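# Lower a held peg into a plate's hole

## Task

The left gripper starts out holding a peg a little above a plate, near the plate's hole. Guide the peg down into that hole until it sits on the hole's floor, without forcing or wedging it, since pushing too hard ends the attempt.

## Robot and tools

Robot: two arms, left_arm and right_arm. Only left_arm matters here; it already grips the peg. right_arm can stay still, but every row must still carry its numbers.

Frames. The scene frame has its origin at table-top height, between the two nominal arm bases, with +z up, +x pointing out over the table and left_arm on the +y side. Image left/right does not match arm names. Calibrated bases in the scene frame: left_arm at (-0.002, +0.268, -0.017) m, right_arm at (-0.005, -0.308, -0.013) m, both nearly level. Each arm reports end_effector_position (m), end_effector_quat_wxyz, Hand target and velocities in its own base frame. Offsets you command are along the current Hand target's own axes: the fingers point along the gripper's +z, and open and close along its y. The reported point sits between the pads, about 1 cm short of the fingertips. Reported positions can be off by a few centimetres.

Row layout (shared by execute_actions and move). One row is a single flat list of 14 numbers, each in [-1, 1]: left_arm dx, dy, dz, rx, ry, rz, opening, then the same seven for right_arm. dx..rz are an offset, not a pose: they count from that arm's Hand target as it stood when the action or move began, along that target's axes. Scale: 1.0 equals 0.6 m of translation or 180 degrees of rotation, so 0.01 is 6 mm. rx, ry, rz form one rotation vector. The opening is absolute: +1 is fully open (0.094 m), -1 closed. To keep the peg held, resend left_arm's present opening (see Tool commands); a 0 there would command half open. Sending six zeros for an arm re-commands its Hand target, which is how you ask again for a pose the gripper fell short of.

execute_actions(actions, cameras): actions is a list of actions; each action is a table of up to 15 rows, each row run for one 1/30 s step, with the last row held to fill 15 steps. All rows of one action count from the same start pose, and the next action starts from the new Hand target, so repeating an offset moves further. An empty list just reports state and images.

move(target, speed, blend, opening_speed, blocking, cameras): target is one 14-number row or a list of up to 15 rows, every row an offset from the Hand targets at the start of the move (not from the previous row). Straight-line paths, ending together, at least 0.5 s, at most 10 s. speed: top path speed in m/s, 0.002 to 2.9 (default 0.25), rotation up to twice that in rad/s; one value or one per target. blend: corner rounding in m for a list. opening_speed: finger rate per second on the -1..+1 scale, at least 0.2. blocking=false returns after about 0.5 s while the move continues. Paths do not avoid obstacles. Slower moves hit softer and follow the path better; commanding far past a contact presses harder. The result adds a move: line giving the ending (done, off_target, moving, held, fault) and any limits (paced = the sent pose was clipped; held = a check withheld steps). done means at rest within 10 mm and 2 degrees of the target; it says nothing about contact.

wait(seconds 0..10): lets time run with commands held. stop(): brakes a running move. zoom_image(camera, region [x0,y0,x1,y1] pixels, max 504x504): closer look at the latest image of cam_head_left, cam_head_right, cam_left_wrist or cam_right_wrist (all 504x504). finished_scene(scene=1): ends the scene irreversibly; the peg must stay seated without the robot.

Result lines: end_effector_position/quat per arm; Hand target (last commanded pose after clipping, the base for next offsets); Tool commands; grip_measured (finger opening on the command scale; reads a bit off from the true width); Joint positions (last entry = opening in m); Joint velocities, reading within noise when the arm is still; Joint torques (including gravity, offset and noisy; joints 1-3 wrap at ±28 N m). Camera calibration lines give intrinsics and poses; fixed cameras may be off by about 2 degrees and 9 mm.

Behaviour to expect: friction and weight leave the gripper short, low or tilted; tiny moves may not happen or go sideways. Check position and orientation after each step and correct tilt. Orientation commands are clipped to 40 degrees from the measured one per step. An arm blocked by an object keeps pushing until commanded back above its gripper's actual position.

Suggested order: look with the head and left wrist cameras, zoom on the hole, centre the peg over it with small lateral offsets (a few mm), keep it upright, then descend slowly (low speed, e.g. 0.02 to 0.05 m/s) in small steps, watching z and the move: line. When it stops descending at the hole's floor, pull the target back to the gripper so it no longer presses, then release by commanding an opening well above grip_measured if needed, lift clear, and finish.

Avoid: jamming or forcing the peg, fast contacts, dropping it or letting it fall off the table, the arms or grippers touching each other, paths near an arm's own base, the bar, plate and rail near the bases, and holding a stretched arm or pushing for long (motors overheat; at 90 °C the arm folds away and idles).

Each tool is called after "Call:" as name([rows], argument=value, ...), one row to a line, values as JSON.

## Session

Call:
execute_actions(actions=[])

Scene clock: 0.00 s.
left_arm: end_effector_position=(+0.2753, -0.1532, +0.1252) grip_measured=-0.051 end_effector_quat_wxyz=(+0.006, +0.859, +0.511, -0.005) | right_arm: end_effector_position=(+0.3789, +0.0000, +0.4021) grip_measured=+1.000 end_effector_quat_wxyz=(+0.707, +0.000, +0.707, +0.000)
Joint positions: left_arm=[-0.5 1.729 1.476 -1.313 0.014 1.568 0.045] | right_arm=[0 1.047 1.047 0 0 0 0.094]
Joint velocities: within noise
Joint torques (N m): no reading
Motor temperatures (°C): left_arm=[24 31 35 27 26 28 27] | right_arm=[27 32 37 32 23 26 23]
Heat: left arm: 35 °C; right arm: 37 °C.
Hand target: left_arm +0.2778, -0.1531, +0.1340; +0.018, +0.858, +0.513, +0.003 | right_arm +0.3768, -0.0006, +0.4126; +0.717, +0.001, +0.697, -0.001
Tool commands: left_gripper/opening=-1.0 right_gripper/opening=+1.0

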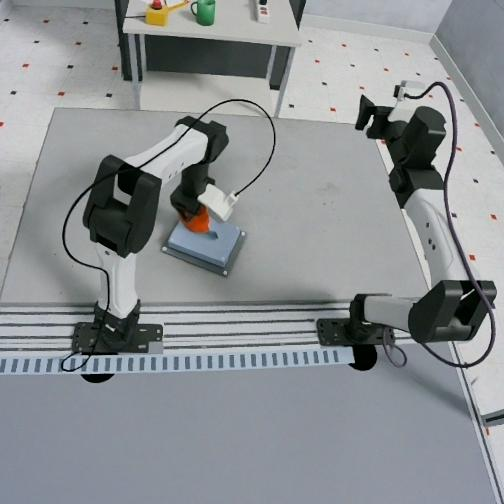

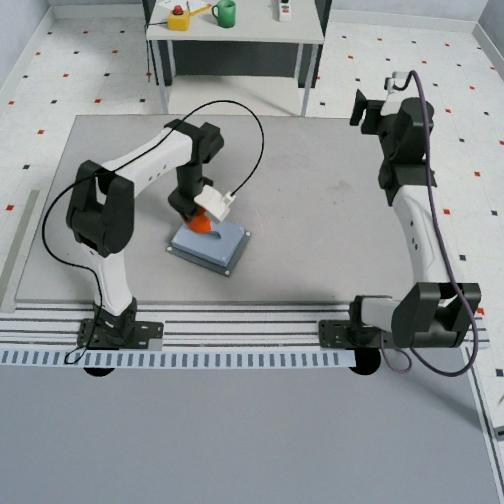

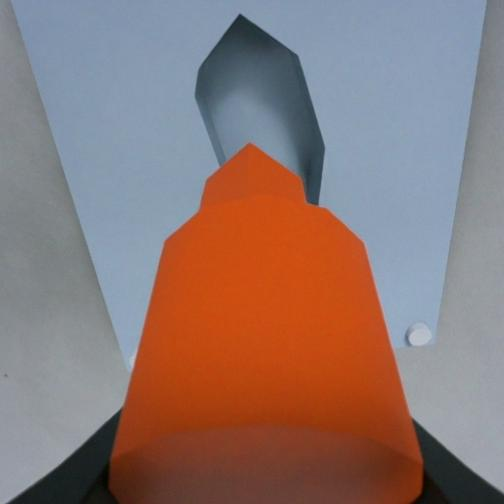

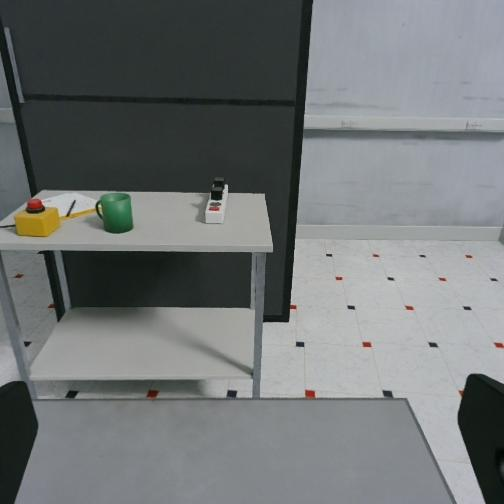

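Call:
zoom_image(camera="cam_left_wrist", region=[100, 0, 440, 340])

Call:
zoom_image(camera="cam_head_right", region=[150, 170, 270, 290])

Call:
zoom_image(camera="cam_head_left", region=[150, 170, 270, 290])

Scaled by 1.482 from the camera's 504x504 image, which has a finer 720x720 frame.

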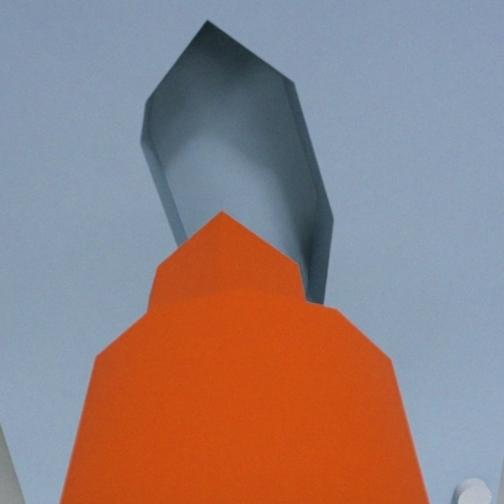

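Scaled by 4.200 from the camera's 504x504 image, which has a finer 720x720 frame.

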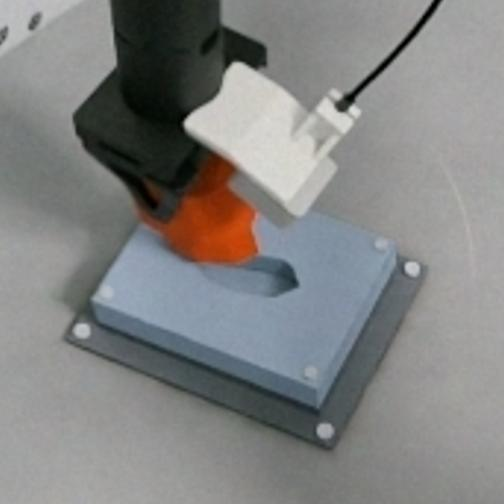

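Scaled by 4.200 from the camera's 504x504 image, which has a finer 720x720 frame.

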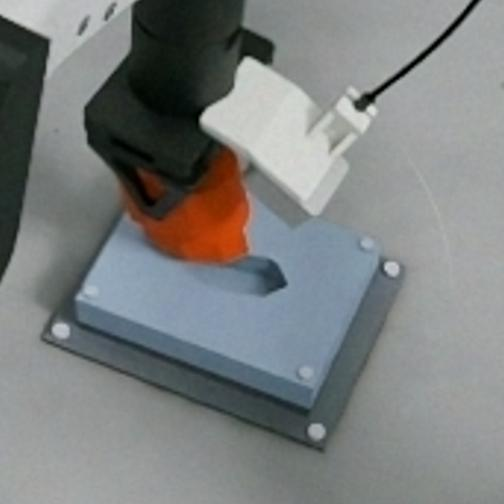

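Call:
move([
  [0,0,-0.04,0,0,0,-1,0,0,0,0,0,0,1],
  [0.09,0,-0.06,0,0,0,-1,0,0,0,0,0,0,1],
], blend=[0.01,0], speed=0.15)

Call:
zoom_image(camera="cam_left_wrist", region=[80, 80, 430, 430])

Scene clock: 15.80 s.
left_arm: end_effector_position=(+0.3002, -0.1046, +0.1625) grip_measured=-0.051 end_effector_quat_wxyz=(+0.013, +0.856, +0.516, +0.001) | right_arm: end_effector_position=(+0.3789, +0.0000, +0.4021) grip_measured=+1.000 end_effector_quat_wxyz=(+0.707, +0.000, +0.707, +0.000)
Joint positions: left_arm=[-0.327 1.733 1.629 -1.445 0.015 1.729 0.045] | right_arm=[0 1.047 1.047 0 0 0 0.094]
Joint velocities: within noise
Joint torques (N m): left_arm=[-0.13 -8.28 7.99 0.1 0.01 0.08] | right_arm=[0.34 -3.14 7.66 1.73 0.01 0.08]
Motor temperatures (°C): left_arm=[24 35 37 27 26 28 28] | right_arm=[27 33 43 35 23 26 23]
Heat: left arm: 37 °C; right arm: 43 °C.
Hand target: left_arm +0.3026, -0.1045, +0.1692; +0.018, +0.858, +0.513, +0.003 | right_arm +0.3768, -0.0006, +0.4126; +0.717, +0.001, +0.697, -0.001
Off the commanded pose: left_arm 0.007 m, 1 deg | right_arm 0.011 m, 2 deg.
move: off_target (right_arm)
camera_calibration:
cam_left_wrist: T_world_to_cam=[[-0.885307, 0.462709, -0.0461733, 0.322879], [0.405215, 0.816368, 0.411516, -0.0651466], [0.228106, 0.345607, -0.910232, 0.202402], [0, 0, 0, 1]] pos_world=[0.266076, -0.166167, 0.22595]

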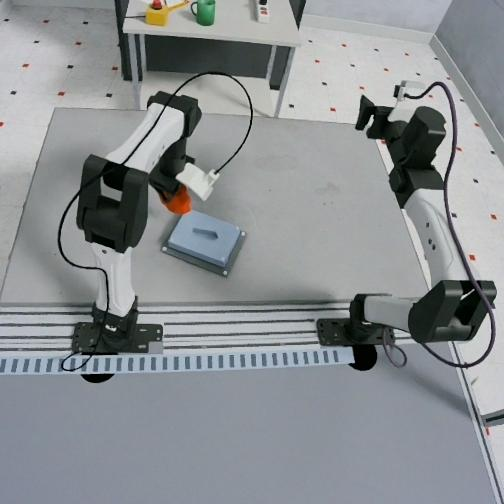

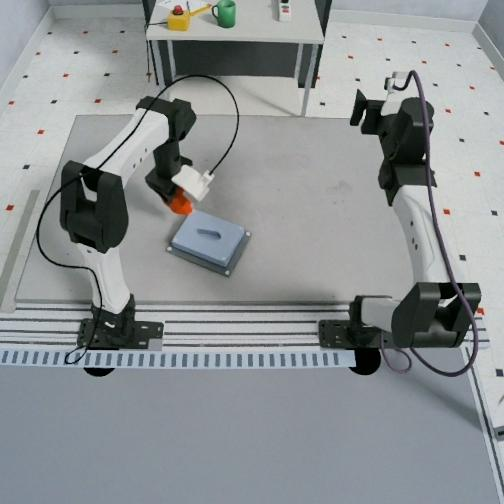

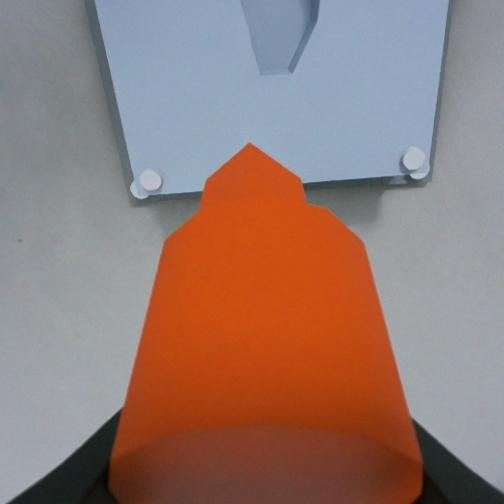

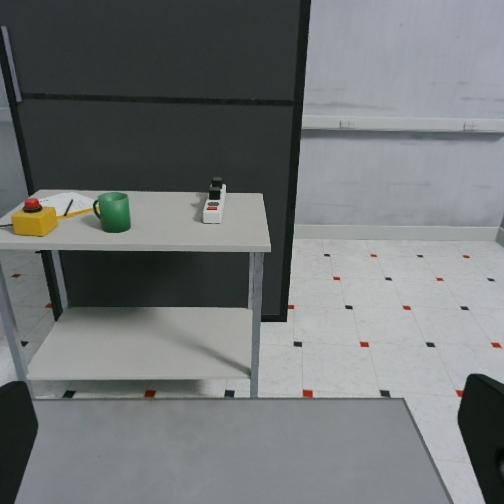

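Scaled by 1.440 from the camera's 504x504 image, which has a finer 720x720 frame.

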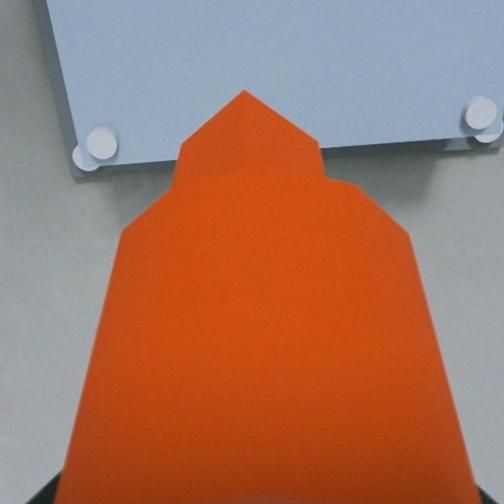

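Call:
move(target=[-0.055,0,-0.06,0,0,0,-1,0,0,0,0,0,0,1], speed=0.15)

Call:
zoom_image(camera="cam_left_wrist", region=[80, 0, 430, 350])

Scene clock: 19.73 s.
left_arm: end_effector_position=(+0.2864, -0.1320, +0.1972) grip_measured=-0.050 end_effector_quat_wxyz=(+0.020, +0.861, +0.509, +0.005) | right_arm: end_effector_position=(+0.3789, +0.0000, +0.4021) grip_measured=+1.000 end_effector_quat_wxyz=(+0.707, +0.000, +0.707, +0.000)
Joint positions: left_arm=[-0.424 1.735 1.772 -1.569 0.015 1.651 0.045] | right_arm=[0 1.047 1.047 0 0 0 0.094]
Joint velocities: within noise
Joint torques (N m): left_arm=[-0.62 -8.9 7.56 0.11 -0.02 -0.12] | right_arm=[0.34 -3.11 7.65 1.73 0.01 0.08]
Motor temperatures (°C): left_arm=[24 36 38 27 26 28 28] | right_arm=[27 33 44 36 23 26 23]
Heat: left arm: 38 °C; right arm: 44 °C.
Hand target: left_arm +0.2861, -0.1326, +0.2056; +0.018, +0.858, +0.513, +0.003 | right_arm +0.3768, -0.0006, +0.4126; +0.717, +0.001, +0.697, -0.001
Off the commanded pose: left_arm 0.008 m, 1 deg | right_arm 0.011 m, 2 deg.
joint sent to its limit (left arm) — joint 4 (wrist pitch), lower limit. The joint targets still meet the commanded pose.
move: off_target (right_arm)
camera_calibration:
cam_left_wrist: T_world_to_cam=[[-0.87611, 0.47812, -0.0619061, 0.327452], [0.414256, 0.812255, 0.410651, -0.054436], [0.246624, 0.334131, -0.909689, 0.239756], [0, 0, 0, 1]] pos_world=[0.250305, -0.192455, 0.260729]

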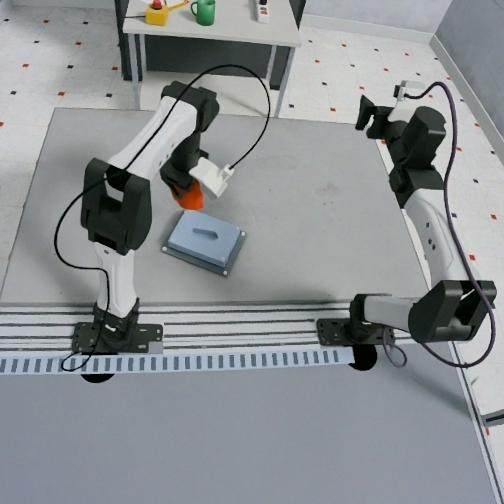

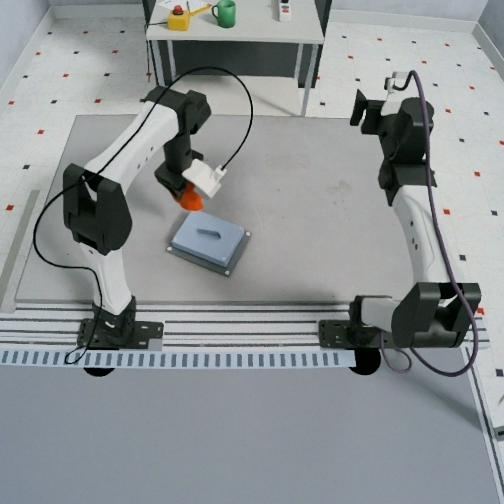

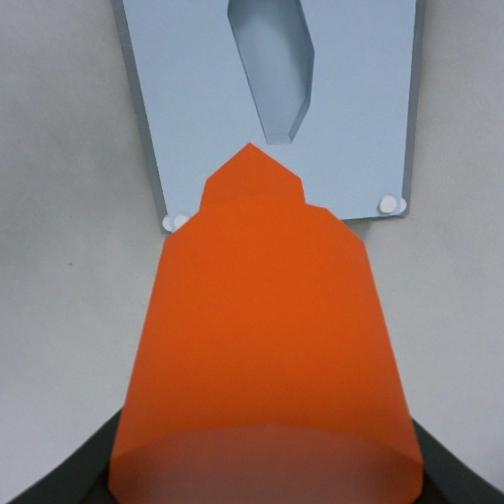

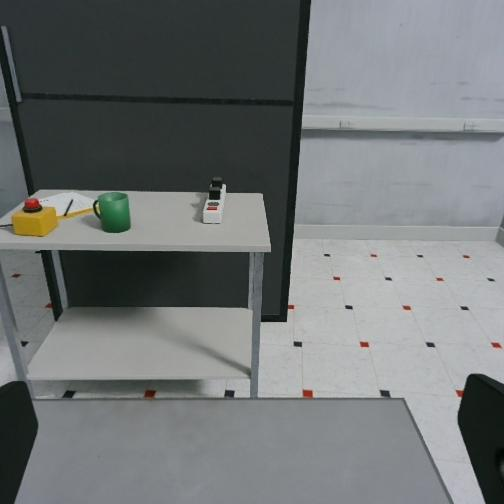

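Scaled by 1.440 from the camera's 504x504 image, which has a finer 720x720 frame.

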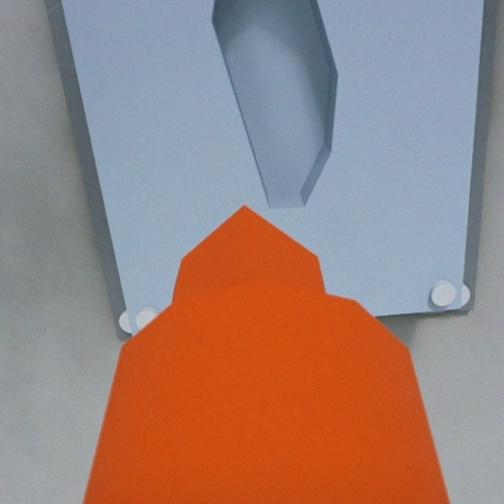

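Call:
move(target=[-0.0675,0.067,-0.185,0,-0.333,0,-1,0.305,0.478,-0.213,-0.322,-0.225,0.133,1], speed=0.3)

Scene clock: 67.43 s.
left_arm: end_effector_position=(+0.2989, -0.1847, +0.3052) grip_measured=-0.050 end_effector_quat_wxyz=(+0.389, +0.698, +0.512, -0.314) | right_arm: end_effector_position=(+0.2544, +0.2863, +0.2058) grip_measured=+1.000 end_effector_quat_wxyz=(+0.667, -0.295, +0.565, +0.385)
Joint positions: left_arm=[-0.117 1.735 1.862 -1.575 1.044 1.687 0.045] | right_arm=[0.721 1.568 0.281 1.484 -0.279 0.098 0.094]
Joint velocities: within noise
Joint torques (N m): left_arm=[0.42 -8.46 7.38 0.32 0.84 -0.13] | right_arm=[-0.31 -3.4 5.76 2.22 -0.18 0]
Motor temperatures (°C): left_arm=[24 39 41 26 26 27 29] | right_arm=[27 33 48 40 23 26 23]
Heat: left arm: 41 °C; right arm: 48 °C.
Hand target: left_arm +0.2998, -0.1842, +0.3185; +0.272, +0.745, +0.435, -0.426 | right_arm +0.2547, +0.2865, +0.2263; +0.800, -0.201, +0.319, +0.467
Off the commanded pose: left_arm 0.013 m, 21 deg | right_arm 0.020 m, 35 deg.
joint sent to its limit (left arm) — joint 4 (wrist pitch), lower limit. The joint targets are off in orientation, not in position.
joint sent to its limit (right arm) — joint 4 (wrist pitch), upper limit. The joint targets are off in orientation, not in position.
move: off_target (left_arm, right_arm)
camera_calibration:
cam_left_wrist: T_world_to_cam=[[-0.961592, 0.150301, -0.229676, 0.386516], [0.255815, 0.794055, -0.551394, 0.276446], [0.0995005, -0.58897, -0.802006, 0.193084], [0, 0, 0, 1]] pos_world=[0.281739, -0.163886, 0.396059]
cam_right_wrist: T_world_to_cam=[[0.829162, -0.552854, -0.0827245, -0.034627], [-0.237459, -0.21437, -0.947449, 0.34858], [0.506067, 0.805232, -0.309027, -0.206125], [0, 0, 0, 1]] pos_world=[0.215798, 0.22156, 0.263699]

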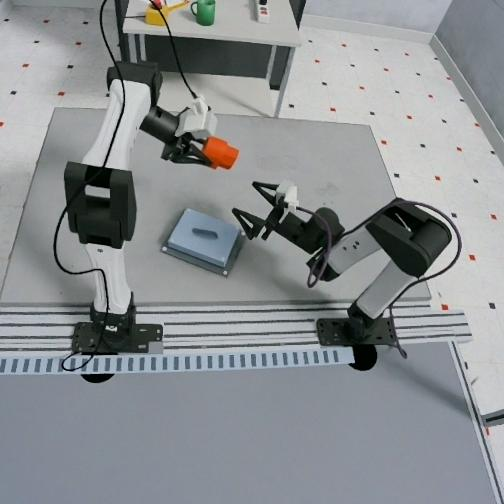

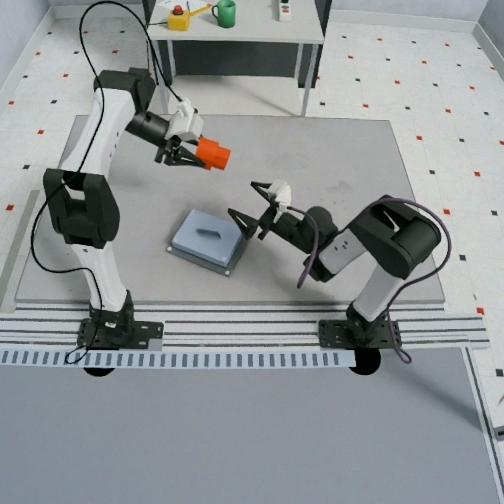

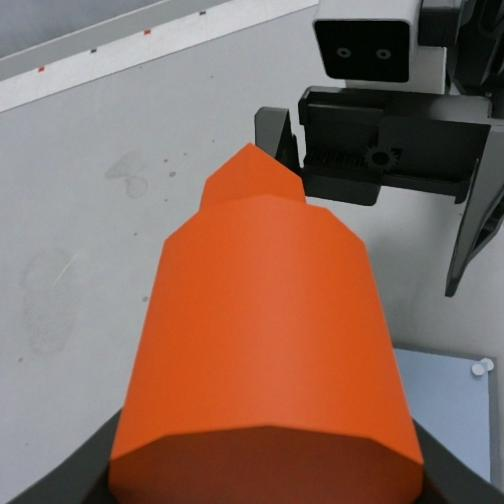

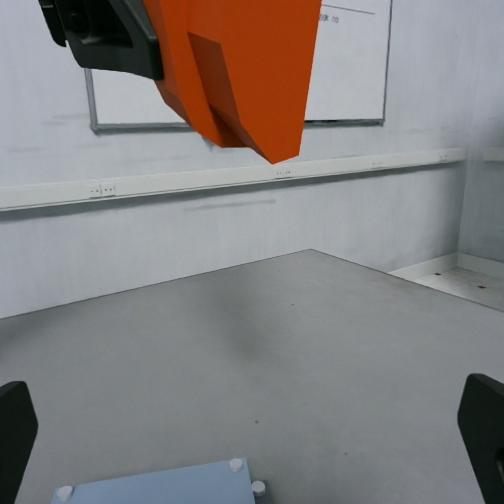

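Call:
move(target=[0.109,-0.004,0.061,0,0,0,-1,0,0,0,0,0,0,1], speed=0.2)

Call:
zoom_image(camera="cam_right_wrist", region=[130, 0, 430, 300])

Scene clock: 73.60 s.
left_arm: end_effector_position=(+0.3024, -0.1827, +0.2415) grip_measured=-0.050 end_effector_quat_wxyz=(+0.346, +0.717, +0.497, -0.345) | right_arm: end_effector_position=(+0.2536, +0.2868, +0.2057) grip_measured=+1.000 end_effector_quat_wxyz=(+0.667, -0.297, +0.564, +0.386)
Joint positions: left_arm=[-0.117 1.833 1.738 -1.576 1.017 1.869 0.045] | right_arm=[0.721 1.568 0.281 1.484 -0.284 0.095 0.094]
Joint velocities: within noise
Joint torques (N m): left_arm=[-0.84 -9.36 5.19 -0.07 0.5 0.08] | right_arm=[-0.42 -3.4 5.85 2.23 -0.16 0.01]
Motor temperatures (°C): left_arm=[24 39 41 26 27 27 29] | right_arm=[27 33 47 41 23 26 23]
Heat: left arm: 41 °C; right arm: 47 °C.
Hand target: left_arm +0.2998, -0.1842, +0.2434; +0.272, +0.745, +0.435, -0.427 | right_arm +0.2546, +0.2865, +0.2263; +0.800, -0.201, +0.319, +0.467
Off the commanded pose: left_arm 0.004 m, 15 deg | right_arm 0.021 m, 35 deg.
joint sent to its limit (left arm) — joint 4 (wrist pitch), lower limit. The joint targets are off in orientation, not in position.
joint sent to its limit (right arm) — joint 4 (wrist pitch), upper limit. The joint targets are off in orientation, not in position.
move: off_target (left_arm, right_arm)
camera_calibration:
cam_left_wrist: T_world_to_cam=[[-0.95546, 0.246416, -0.162402, 0.374365], [0.295071, 0.787704, -0.540791, 0.223311], [-0.00533516, -0.564624, -0.825331, 0.184525], [0, 0, 0, 1]] pos_world=[0.292783, -0.163966, 0.333856]
cam_right_wrist: T_world_to_cam=[[0.831965, -0.549158, -0.0791233, -0.0362231], [-0.23371, -0.217526, -0.947661, 0.348489], [0.503204, 0.806913, -0.309318, -0.205901], [0, 0, 0, 1]] pos_world=[0.215192, 0.222058, 0.263695]

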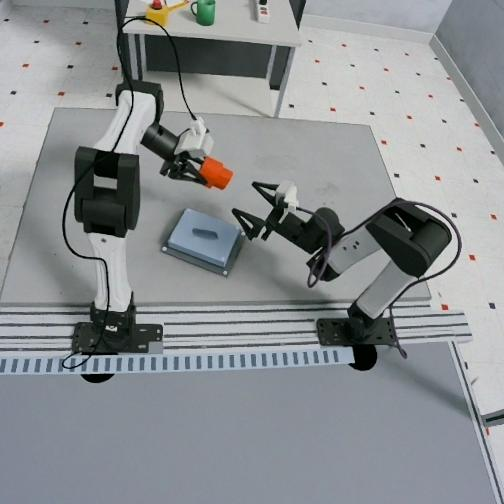

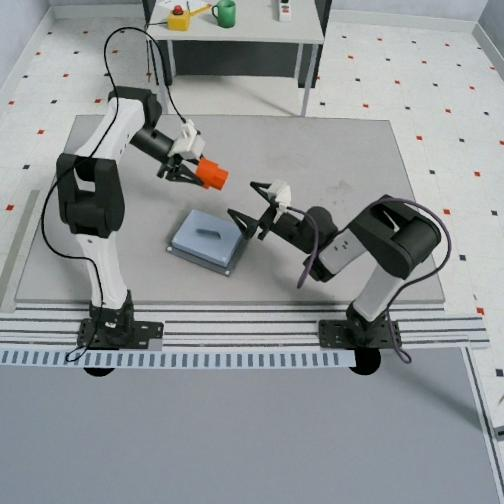

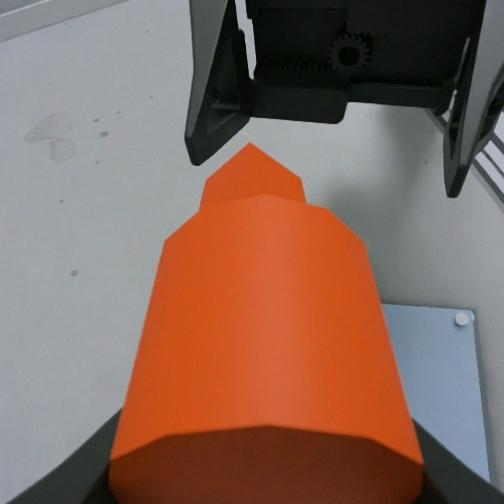

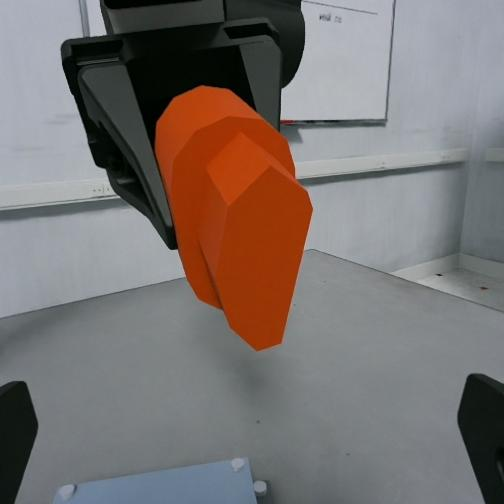

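Scaled by 1.680 from the camera's 504x504 image, which has a finer 720x720 frame.

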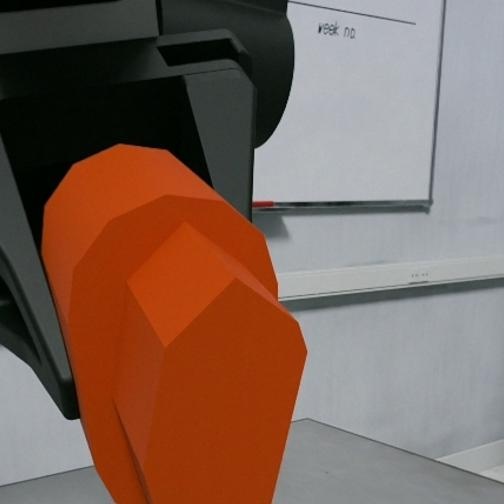

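Call:
zoom_image(camera="cam_right_wrist", region=[160, 140, 380, 360])

Scaled by 2.291 from the camera's 504x504 image, which has a finer 720x720 frame.

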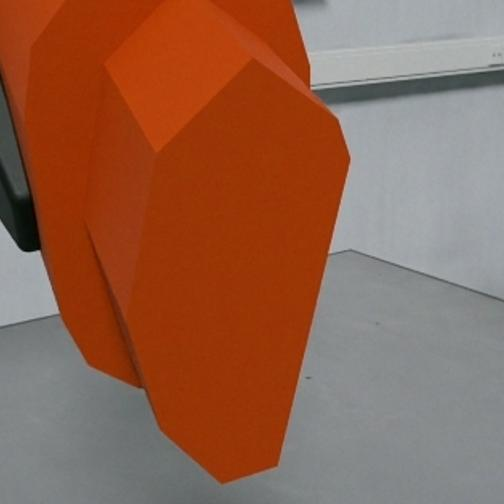

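Call:
move(target=[0.0928,-0.069,0.0805,-0.0132,0.3266,-0.0343,-1,0.133,-0.1007,-0.1769,-0.2225,0.1634,0.136,1], speed=0.25)

Call:
zoom_image(camera="cam_left_wrist", region=[100, 0, 440, 340])

Call:
zoom_image(camera="cam_right_wrist", region=[100, 100, 400, 400])

Scene clock: 149.10 s.
left_arm: end_effector_position=(+0.2588, -0.1812, +0.1651) grip_measured=-0.050 end_effector_quat_wxyz=(+0.011, +0.831, +0.555, -0.021) | right_arm: end_effector_position=(+0.3008, +0.2440, +0.0918) grip_measured=+1.000 end_effector_quat_wxyz=(-0.420, +0.517, -0.481, -0.569)
Joint positions: left_arm=[-0.585 1.744 1.652 -1.476 0.048 1.379 0.045] | right_arm=[0.222 2.212 0.762 1.484 -1.535 0.148 0.094]
Joint velocities: within noise
Joint torques (N m): left_arm=[-0.7 -10.48 5.09 0.28 -0.19 -0.1] | right_arm=[-0.35 -6.91 4.36 1.78 -0.27 -0.16]
Motor temperatures (°C): left_arm=[24 46 39 25 27 27 31] | right_arm=[27 33 43 48 23 26 23]
Heat: left arm: 46 °C; right arm: 48 °C.
Hand target: left_arm +0.2585, -0.1788, +0.1698; +0.016, +0.829, +0.559, -0.011 | right_arm +0.3020, +0.2410, +0.0960; -0.466, +0.497, -0.364, -0.635
Off the commanded pose: left_arm 0.005 m, 1 deg | right_arm 0.005 m, 16 deg.
joint sent to its limit (right arm) — joint 4 (wrist pitch), upper limit; joint 5 (wrist yaw), lower limit. The joint targets are off in orientation, not in position.
move: off_target (right_arm)
camera_calibration:
cam_left_wrist: T_world_to_cam=[[-0.925284, 0.378917, -0.016499, 0.312056], [0.344871, 0.858655, 0.379177, 0.0416941], [0.157844, 0.345156, -0.925177, 0.261248], [0, 0, 0, 1]] pos_world=[0.233125, -0.244216, 0.23104]
cam_right_wrist: T_world_to_cam=[[0.97811, 0.146833, -0.147449, -0.315488], [-0.0555643, -0.498564, -0.86507, 0.249626], [-0.200533, 0.854326, -0.479492, -0.0146091], [0, 0, 0, 1]] pos_world=[0.319523, 0.183259, 0.16242]

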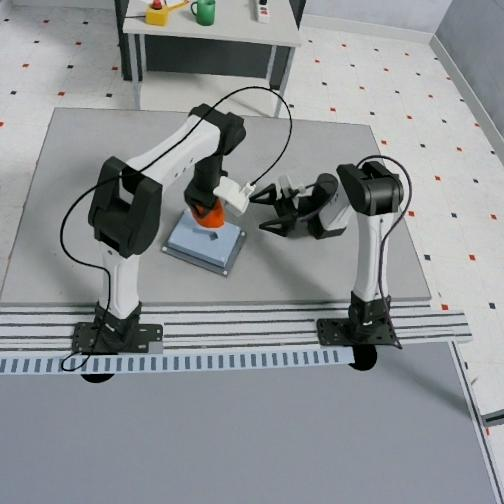

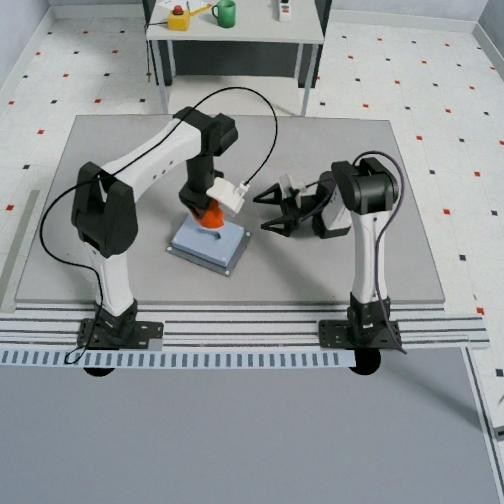

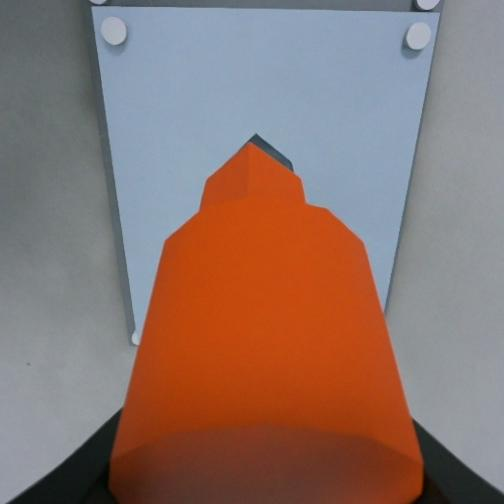

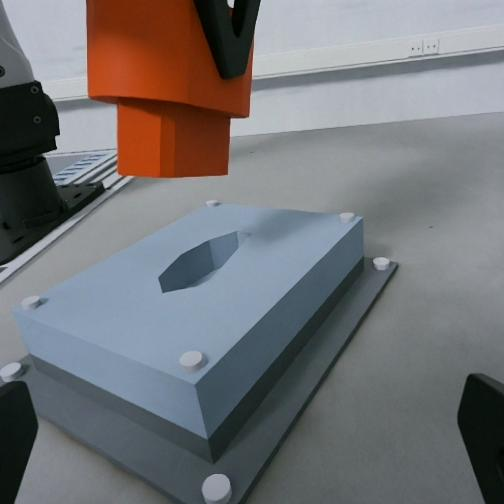

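Scaled by 1.482 from the camera's 504x504 image, which has a finer 720x720 frame.

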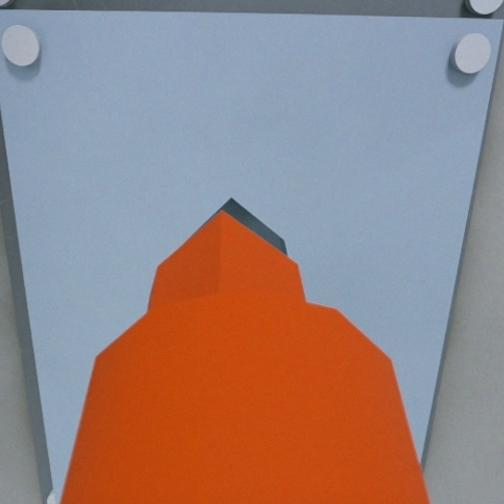

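Scaled by 1.680 from the camera's 504x504 image, which has a finer 720x720 frame.

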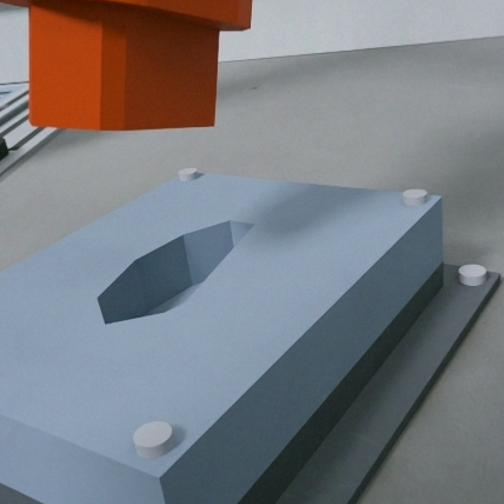

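Call:
zoom_image(camera="cam_right_wrist", region=[80, 60, 280, 260])

Scaled by 2.520 from the camera's 504x504 image, which has a finer 720x720 frame.

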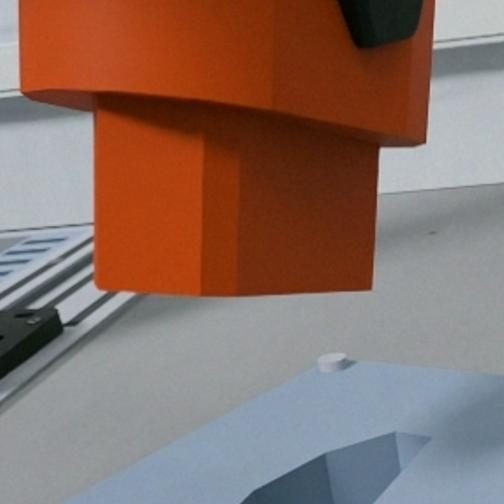

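Call:
move(target=[-0.0165,-0.003,0.0257,0,0.0722,-0.002,-1,0,0,0,0,0,0,1], speed=0.1)

Call:
zoom_image(camera="cam_left_wrist", region=[100, 0, 440, 340])

Call:
zoom_image(camera="cam_right_wrist", region=[80, 100, 330, 350])

Scene clock: 238.53 s.
left_arm: end_effector_position=(+0.2543, -0.1925, +0.1554) grip_measured=-0.050 end_effector_quat_wxyz=(-0.037, +0.826, +0.557, +0.074) | right_arm: end_effector_position=(+0.3008, +0.2440, +0.0916) grip_measured=+1.000 end_effector_quat_wxyz=(-0.424, +0.521, -0.477, -0.566)
Joint positions: left_arm=[-0.735 1.784 1.652 -1.476 -0.162 1.216 0.045] | right_arm=[0.222 2.212 0.762 1.482 -1.535 0.13 0.094]
Joint velocities: within noise
Joint torques (N m): left_arm=[-0.76 -8.9 5.05 0.04 -0.35 -0.13] | right_arm=[-0.36 -7.15 4.29 1.72 -0.27 -0.05]
Motor temperatures (°C): left_arm=[24 51 40 25 26 27 31] | right_arm=[27 41 41 49 23 26 23]
Heat: left arm: 51 °C; right arm: 49 °C.
Hand target: left_arm +0.2531, -0.1880, +0.1548; -0.048, +0.823, +0.559, +0.083 | right_arm +0.3020, +0.2410, +0.0960; -0.466, +0.497, -0.364, -0.635
Off the commanded pose: left_arm 0.005 m, 2 deg | right_arm 0.005 m, 16 deg.
joint sent to its limit (right arm) — joint 5 (wrist yaw), lower limit. The joint targets are off in orientation, not in position.
move: off_target (right_arm)
camera_calibration:
cam_left_wrist: T_world_to_cam=[[-0.925562, 0.375954, -0.044653, 0.315863], [0.286964, 0.773583, 0.564997, 0.0261337], [0.246956, 0.510125, -0.823884, 0.250217], [0, 0, 0, 1]] pos_world=[0.223059, -0.266609, 0.205488]
cam_right_wrist: T_world_to_cam=[[0.980201, 0.147571, -0.132017, -0.317693], [-0.0421049, -0.496144, -0.867219, 0.244982], [-0.193476, 0.855607, -0.480107, -0.0170965], [0, 0, 0, 1]] pos_world=[0.31841, 0.183057, 0.162304]

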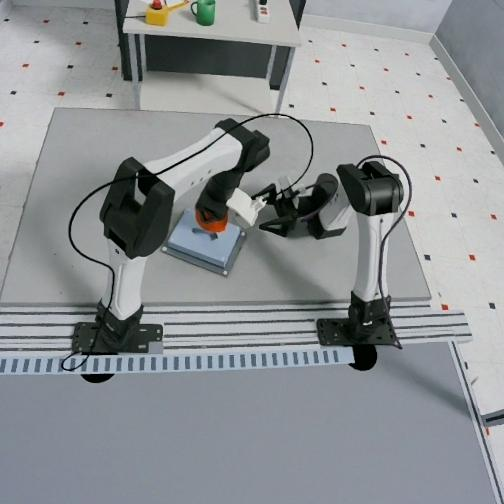

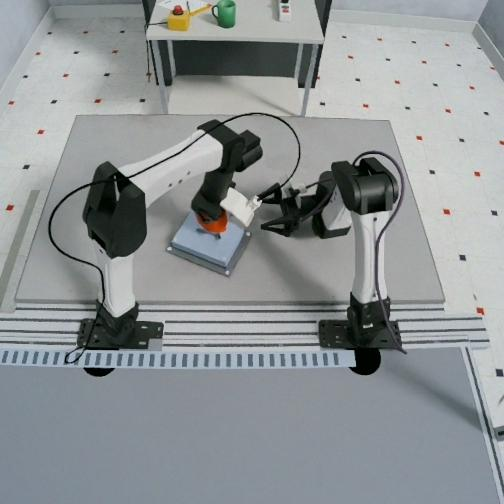

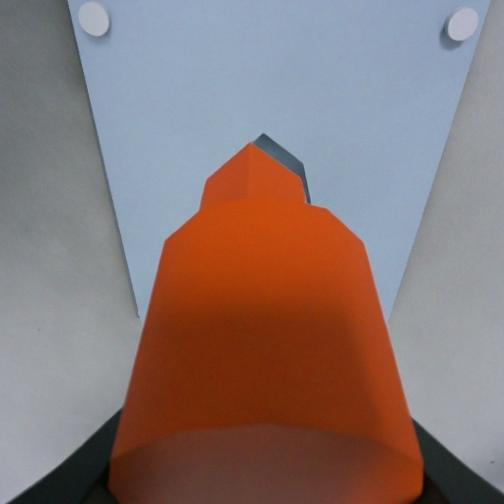

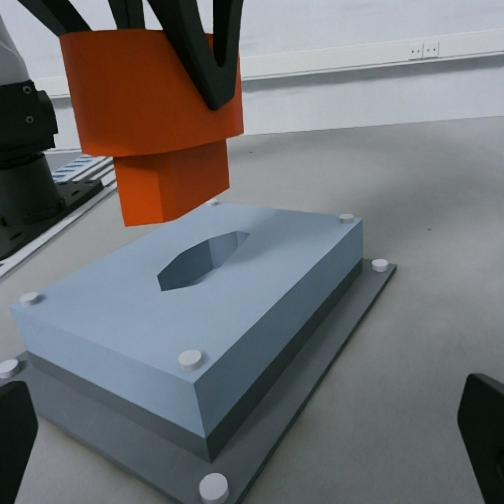

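Scaled by 1.482 from the camera's 504x504 image, which has a finer 720x720 frame.

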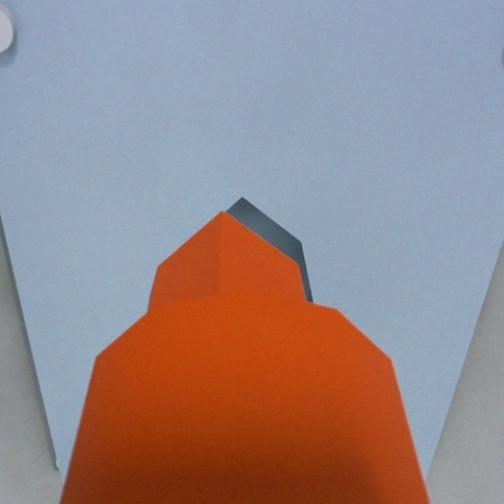

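Scaled by 2.016 from the camera's 504x504 image, which has a finer 720x720 frame.

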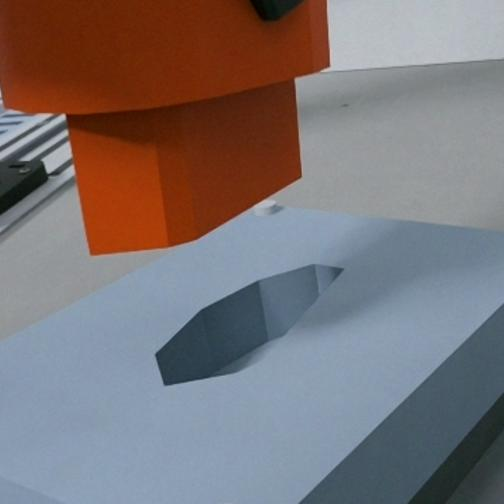

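Call:
move(target=[0.0007,-0.005,0.0317,0,0.0205,0,-1,0,0,0,0,0,0,1], speed=0.08)

Call:
zoom_image(camera="cam_left_wrist", region=[150, 80, 350, 280])

Call:
zoom_image(camera="cam_right_wrist", region=[90, 140, 290, 340])

Scene clock: 260.37 s.
left_arm: end_effector_position=(+0.2492, -0.1840, +0.1369) grip_measured=-0.050 end_effector_quat_wxyz=(-0.066, +0.823, +0.556, +0.097) | right_arm: end_effector_position=(+0.3008, +0.2440, +0.0914) grip_measured=+1.000 end_effector_quat_wxyz=(-0.425, +0.522, -0.477, -0.566)
Joint positions: left_arm=[-0.757 1.787 1.572 -1.444 -0.219 1.187 0.045] | right_arm=[0.222 2.212 0.762 1.48 -1.535 0.127 0.094]
Joint velocities: within noise
Joint torques (N m): left_arm=[-0.87 -8.83 5.01 0.17 -0.4 -0.12] | right_arm=[-0.35 -7.23 4.31 1.71 -0.26 -0.03]
Motor temperatures (°C): left_arm=[24 49 40 25 26 27 32] | right_arm=[27 41 41 49 23 26 23]
Heat: left arm: 49 °C; right arm: 49 °C.
Hand target: left_arm +0.2520, -0.1833, +0.1362; -0.066, +0.820, +0.558, +0.109 | right_arm +0.3020, +0.2410, +0.0960; -0.466, +0.497, -0.364, -0.635
Off the commanded pose: left_arm 0.003 m, 1 deg | right_arm 0.006 m, 16 deg.
joint sent to its limit (right arm) — joint 5 (wrist yaw), lower limit. The joint targets are off in orientation, not in position.
move: off_target (right_arm)
camera_calibration:
cam_left_wrist: T_world_to_cam=[[-0.926683, 0.375168, -0.0225112, 0.304308], [0.280784, 0.730877, 0.622076, 0.0172915], [0.249836, 0.570147, -0.782633, 0.236526], [0, 0, 0, 1]] pos_world=[0.218049, -0.261659, 0.181207]
cam_right_wrist: T_world_to_cam=[[0.980352, 0.147566, -0.130895, -0.317822], [-0.0411448, -0.496008, -0.867342, 0.24453], [-0.192915, 0.855687, -0.480191, -0.0172584], [0, 0, 0, 1]] pos_world=[0.318309, 0.182957, 0.162203]

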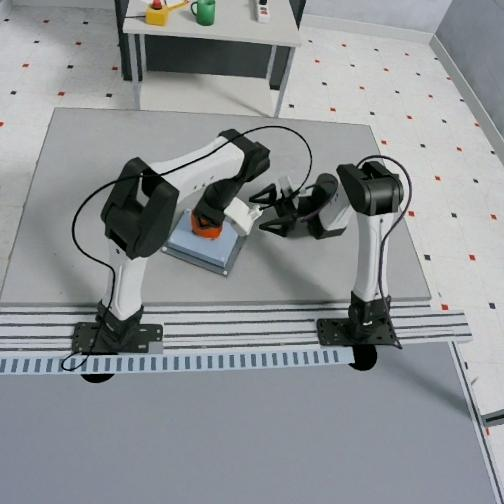

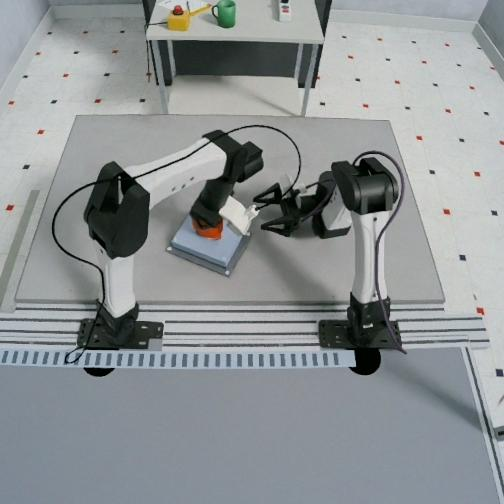

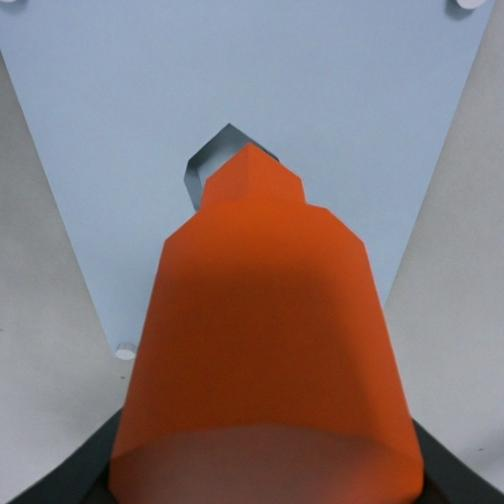

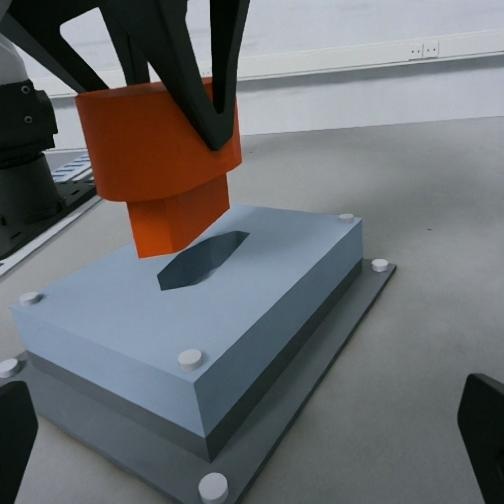

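Scaled by 2.520 from the camera's 504x504 image, which has a finer 720x720 frame.

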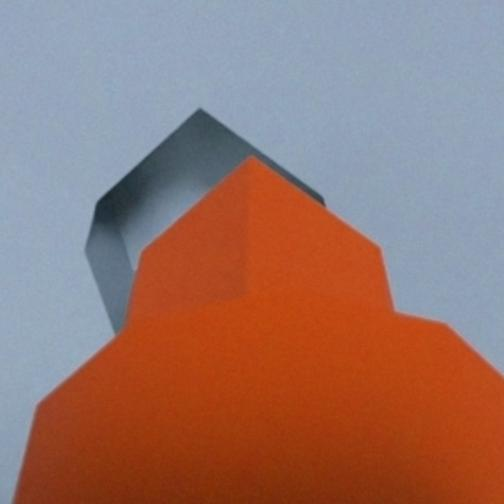

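Scaled by 2.520 from the camera's 504x504 image, which has a finer 720x720 frame.

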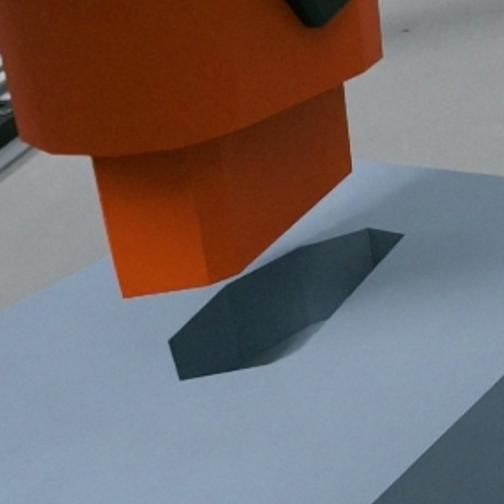

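Call:
move(target=[-0.0038,0.0123,0.0113,0,0,0.0083,-1,0,0,0,0,0,0,1], speed=0.05)

Call:
zoom_image(camera="cam_left_wrist", region=[150, 80, 350, 280])

Call:
zoom_image(camera="cam_right_wrist", region=[90, 140, 290, 340])

Scene clock: 279.30 s.
left_arm: end_effector_position=(+0.2538, -0.1880, +0.1283) grip_measured=-0.050 end_effector_quat_wxyz=(-0.069, +0.826, +0.551, +0.097) | right_arm: end_effector_position=(+0.3008, +0.2440, +0.0913) grip_measured=+1.000 end_effector_quat_wxyz=(-0.425, +0.522, -0.477, -0.566)
Joint positions: left_arm=[-0.757 1.815 1.572 -1.421 -0.22 1.197 0.045] | right_arm=[0.222 2.212 0.762 1.479 -1.535 0.124 0.094]
Joint velocities: within noise
Joint torques (N m): left_arm=[-0.34 -9.2 5.53 0.17 -0.37 0.13] | right_arm=[-0.36 -7.27 4.33 1.71 -0.26 -0.02]
Motor temperatures (°C): left_arm=[24 45 38 25 26 27 32] | right_arm=[27 42 41 50 23 26 23]
Heat: left arm: 45 °C; right arm: 50 °C.
Hand target: left_arm +0.2588, -0.1865, +0.1292; -0.067, +0.828, +0.547, +0.109 | right_arm +0.3020, +0.2410, +0.0960; -0.466, +0.497, -0.364, -0.635
Off the commanded pose: left_arm 0.005 m, 1 deg | right_arm 0.006 m, 16 deg.
joint sent to its limit (right arm) — joint 5 (wrist yaw), lower limit. The joint targets are off in orientation, not in position.
move: off_target (right_arm)
camera_calibration:
cam_left_wrist: T_world_to_cam=[[-0.923199, 0.383995, -0.0158551, 0.309756], [0.29071, 0.724717, 0.624719, 0.0203169], [0.251379, 0.57213, -0.780689, 0.230694], [0, 0, 0, 1]] pos_world=[0.222068, -0.265656, 0.172319]
cam_right_wrist: T_world_to_cam=[[0.980508, 0.147612, -0.129669, -0.317993], [-0.0400719, -0.495856, -0.86748, 0.244091], [-0.192348, 0.855767, -0.480275, -0.0175081], [0, 0, 0, 1]] pos_world=[0.318209, 0.182956, 0.162102]

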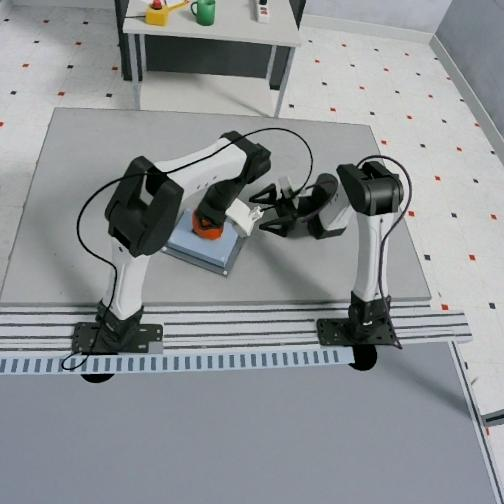

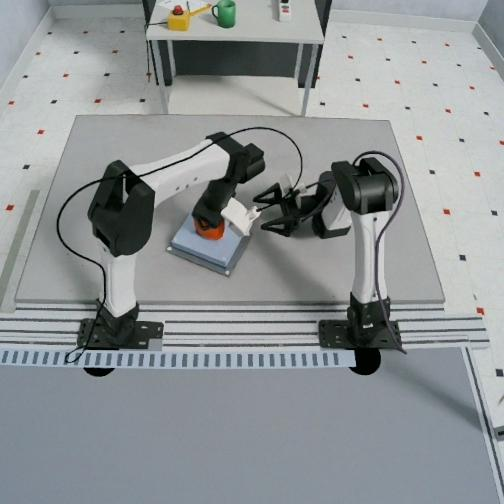

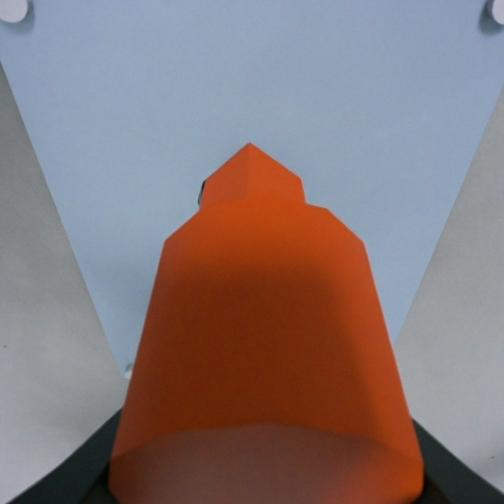

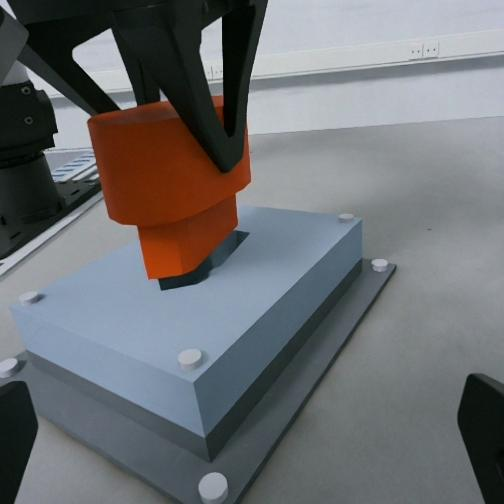

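Scaled by 2.520 from the camera's 504x504 image, which has a finer 720x720 frame.

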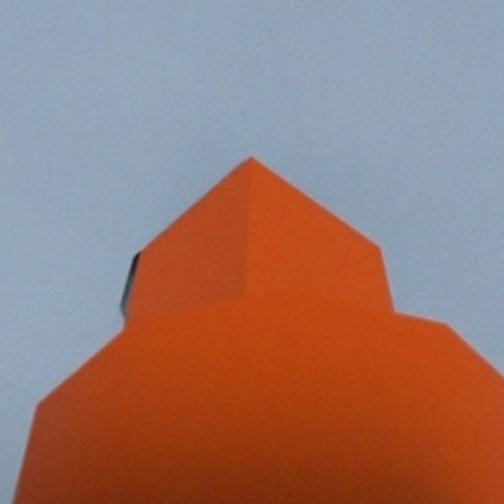

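Scaled by 2.520 from the camera's 504x504 image, which has a finer 720x720 frame.

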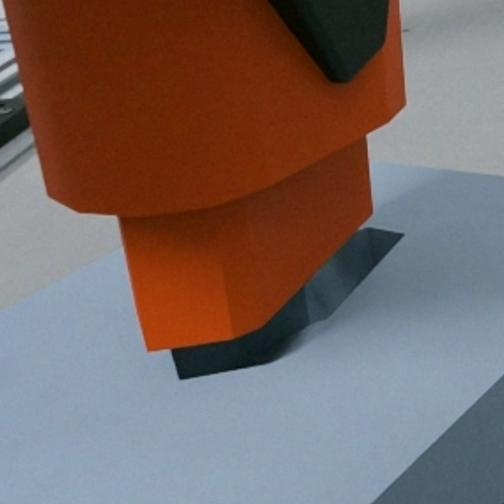

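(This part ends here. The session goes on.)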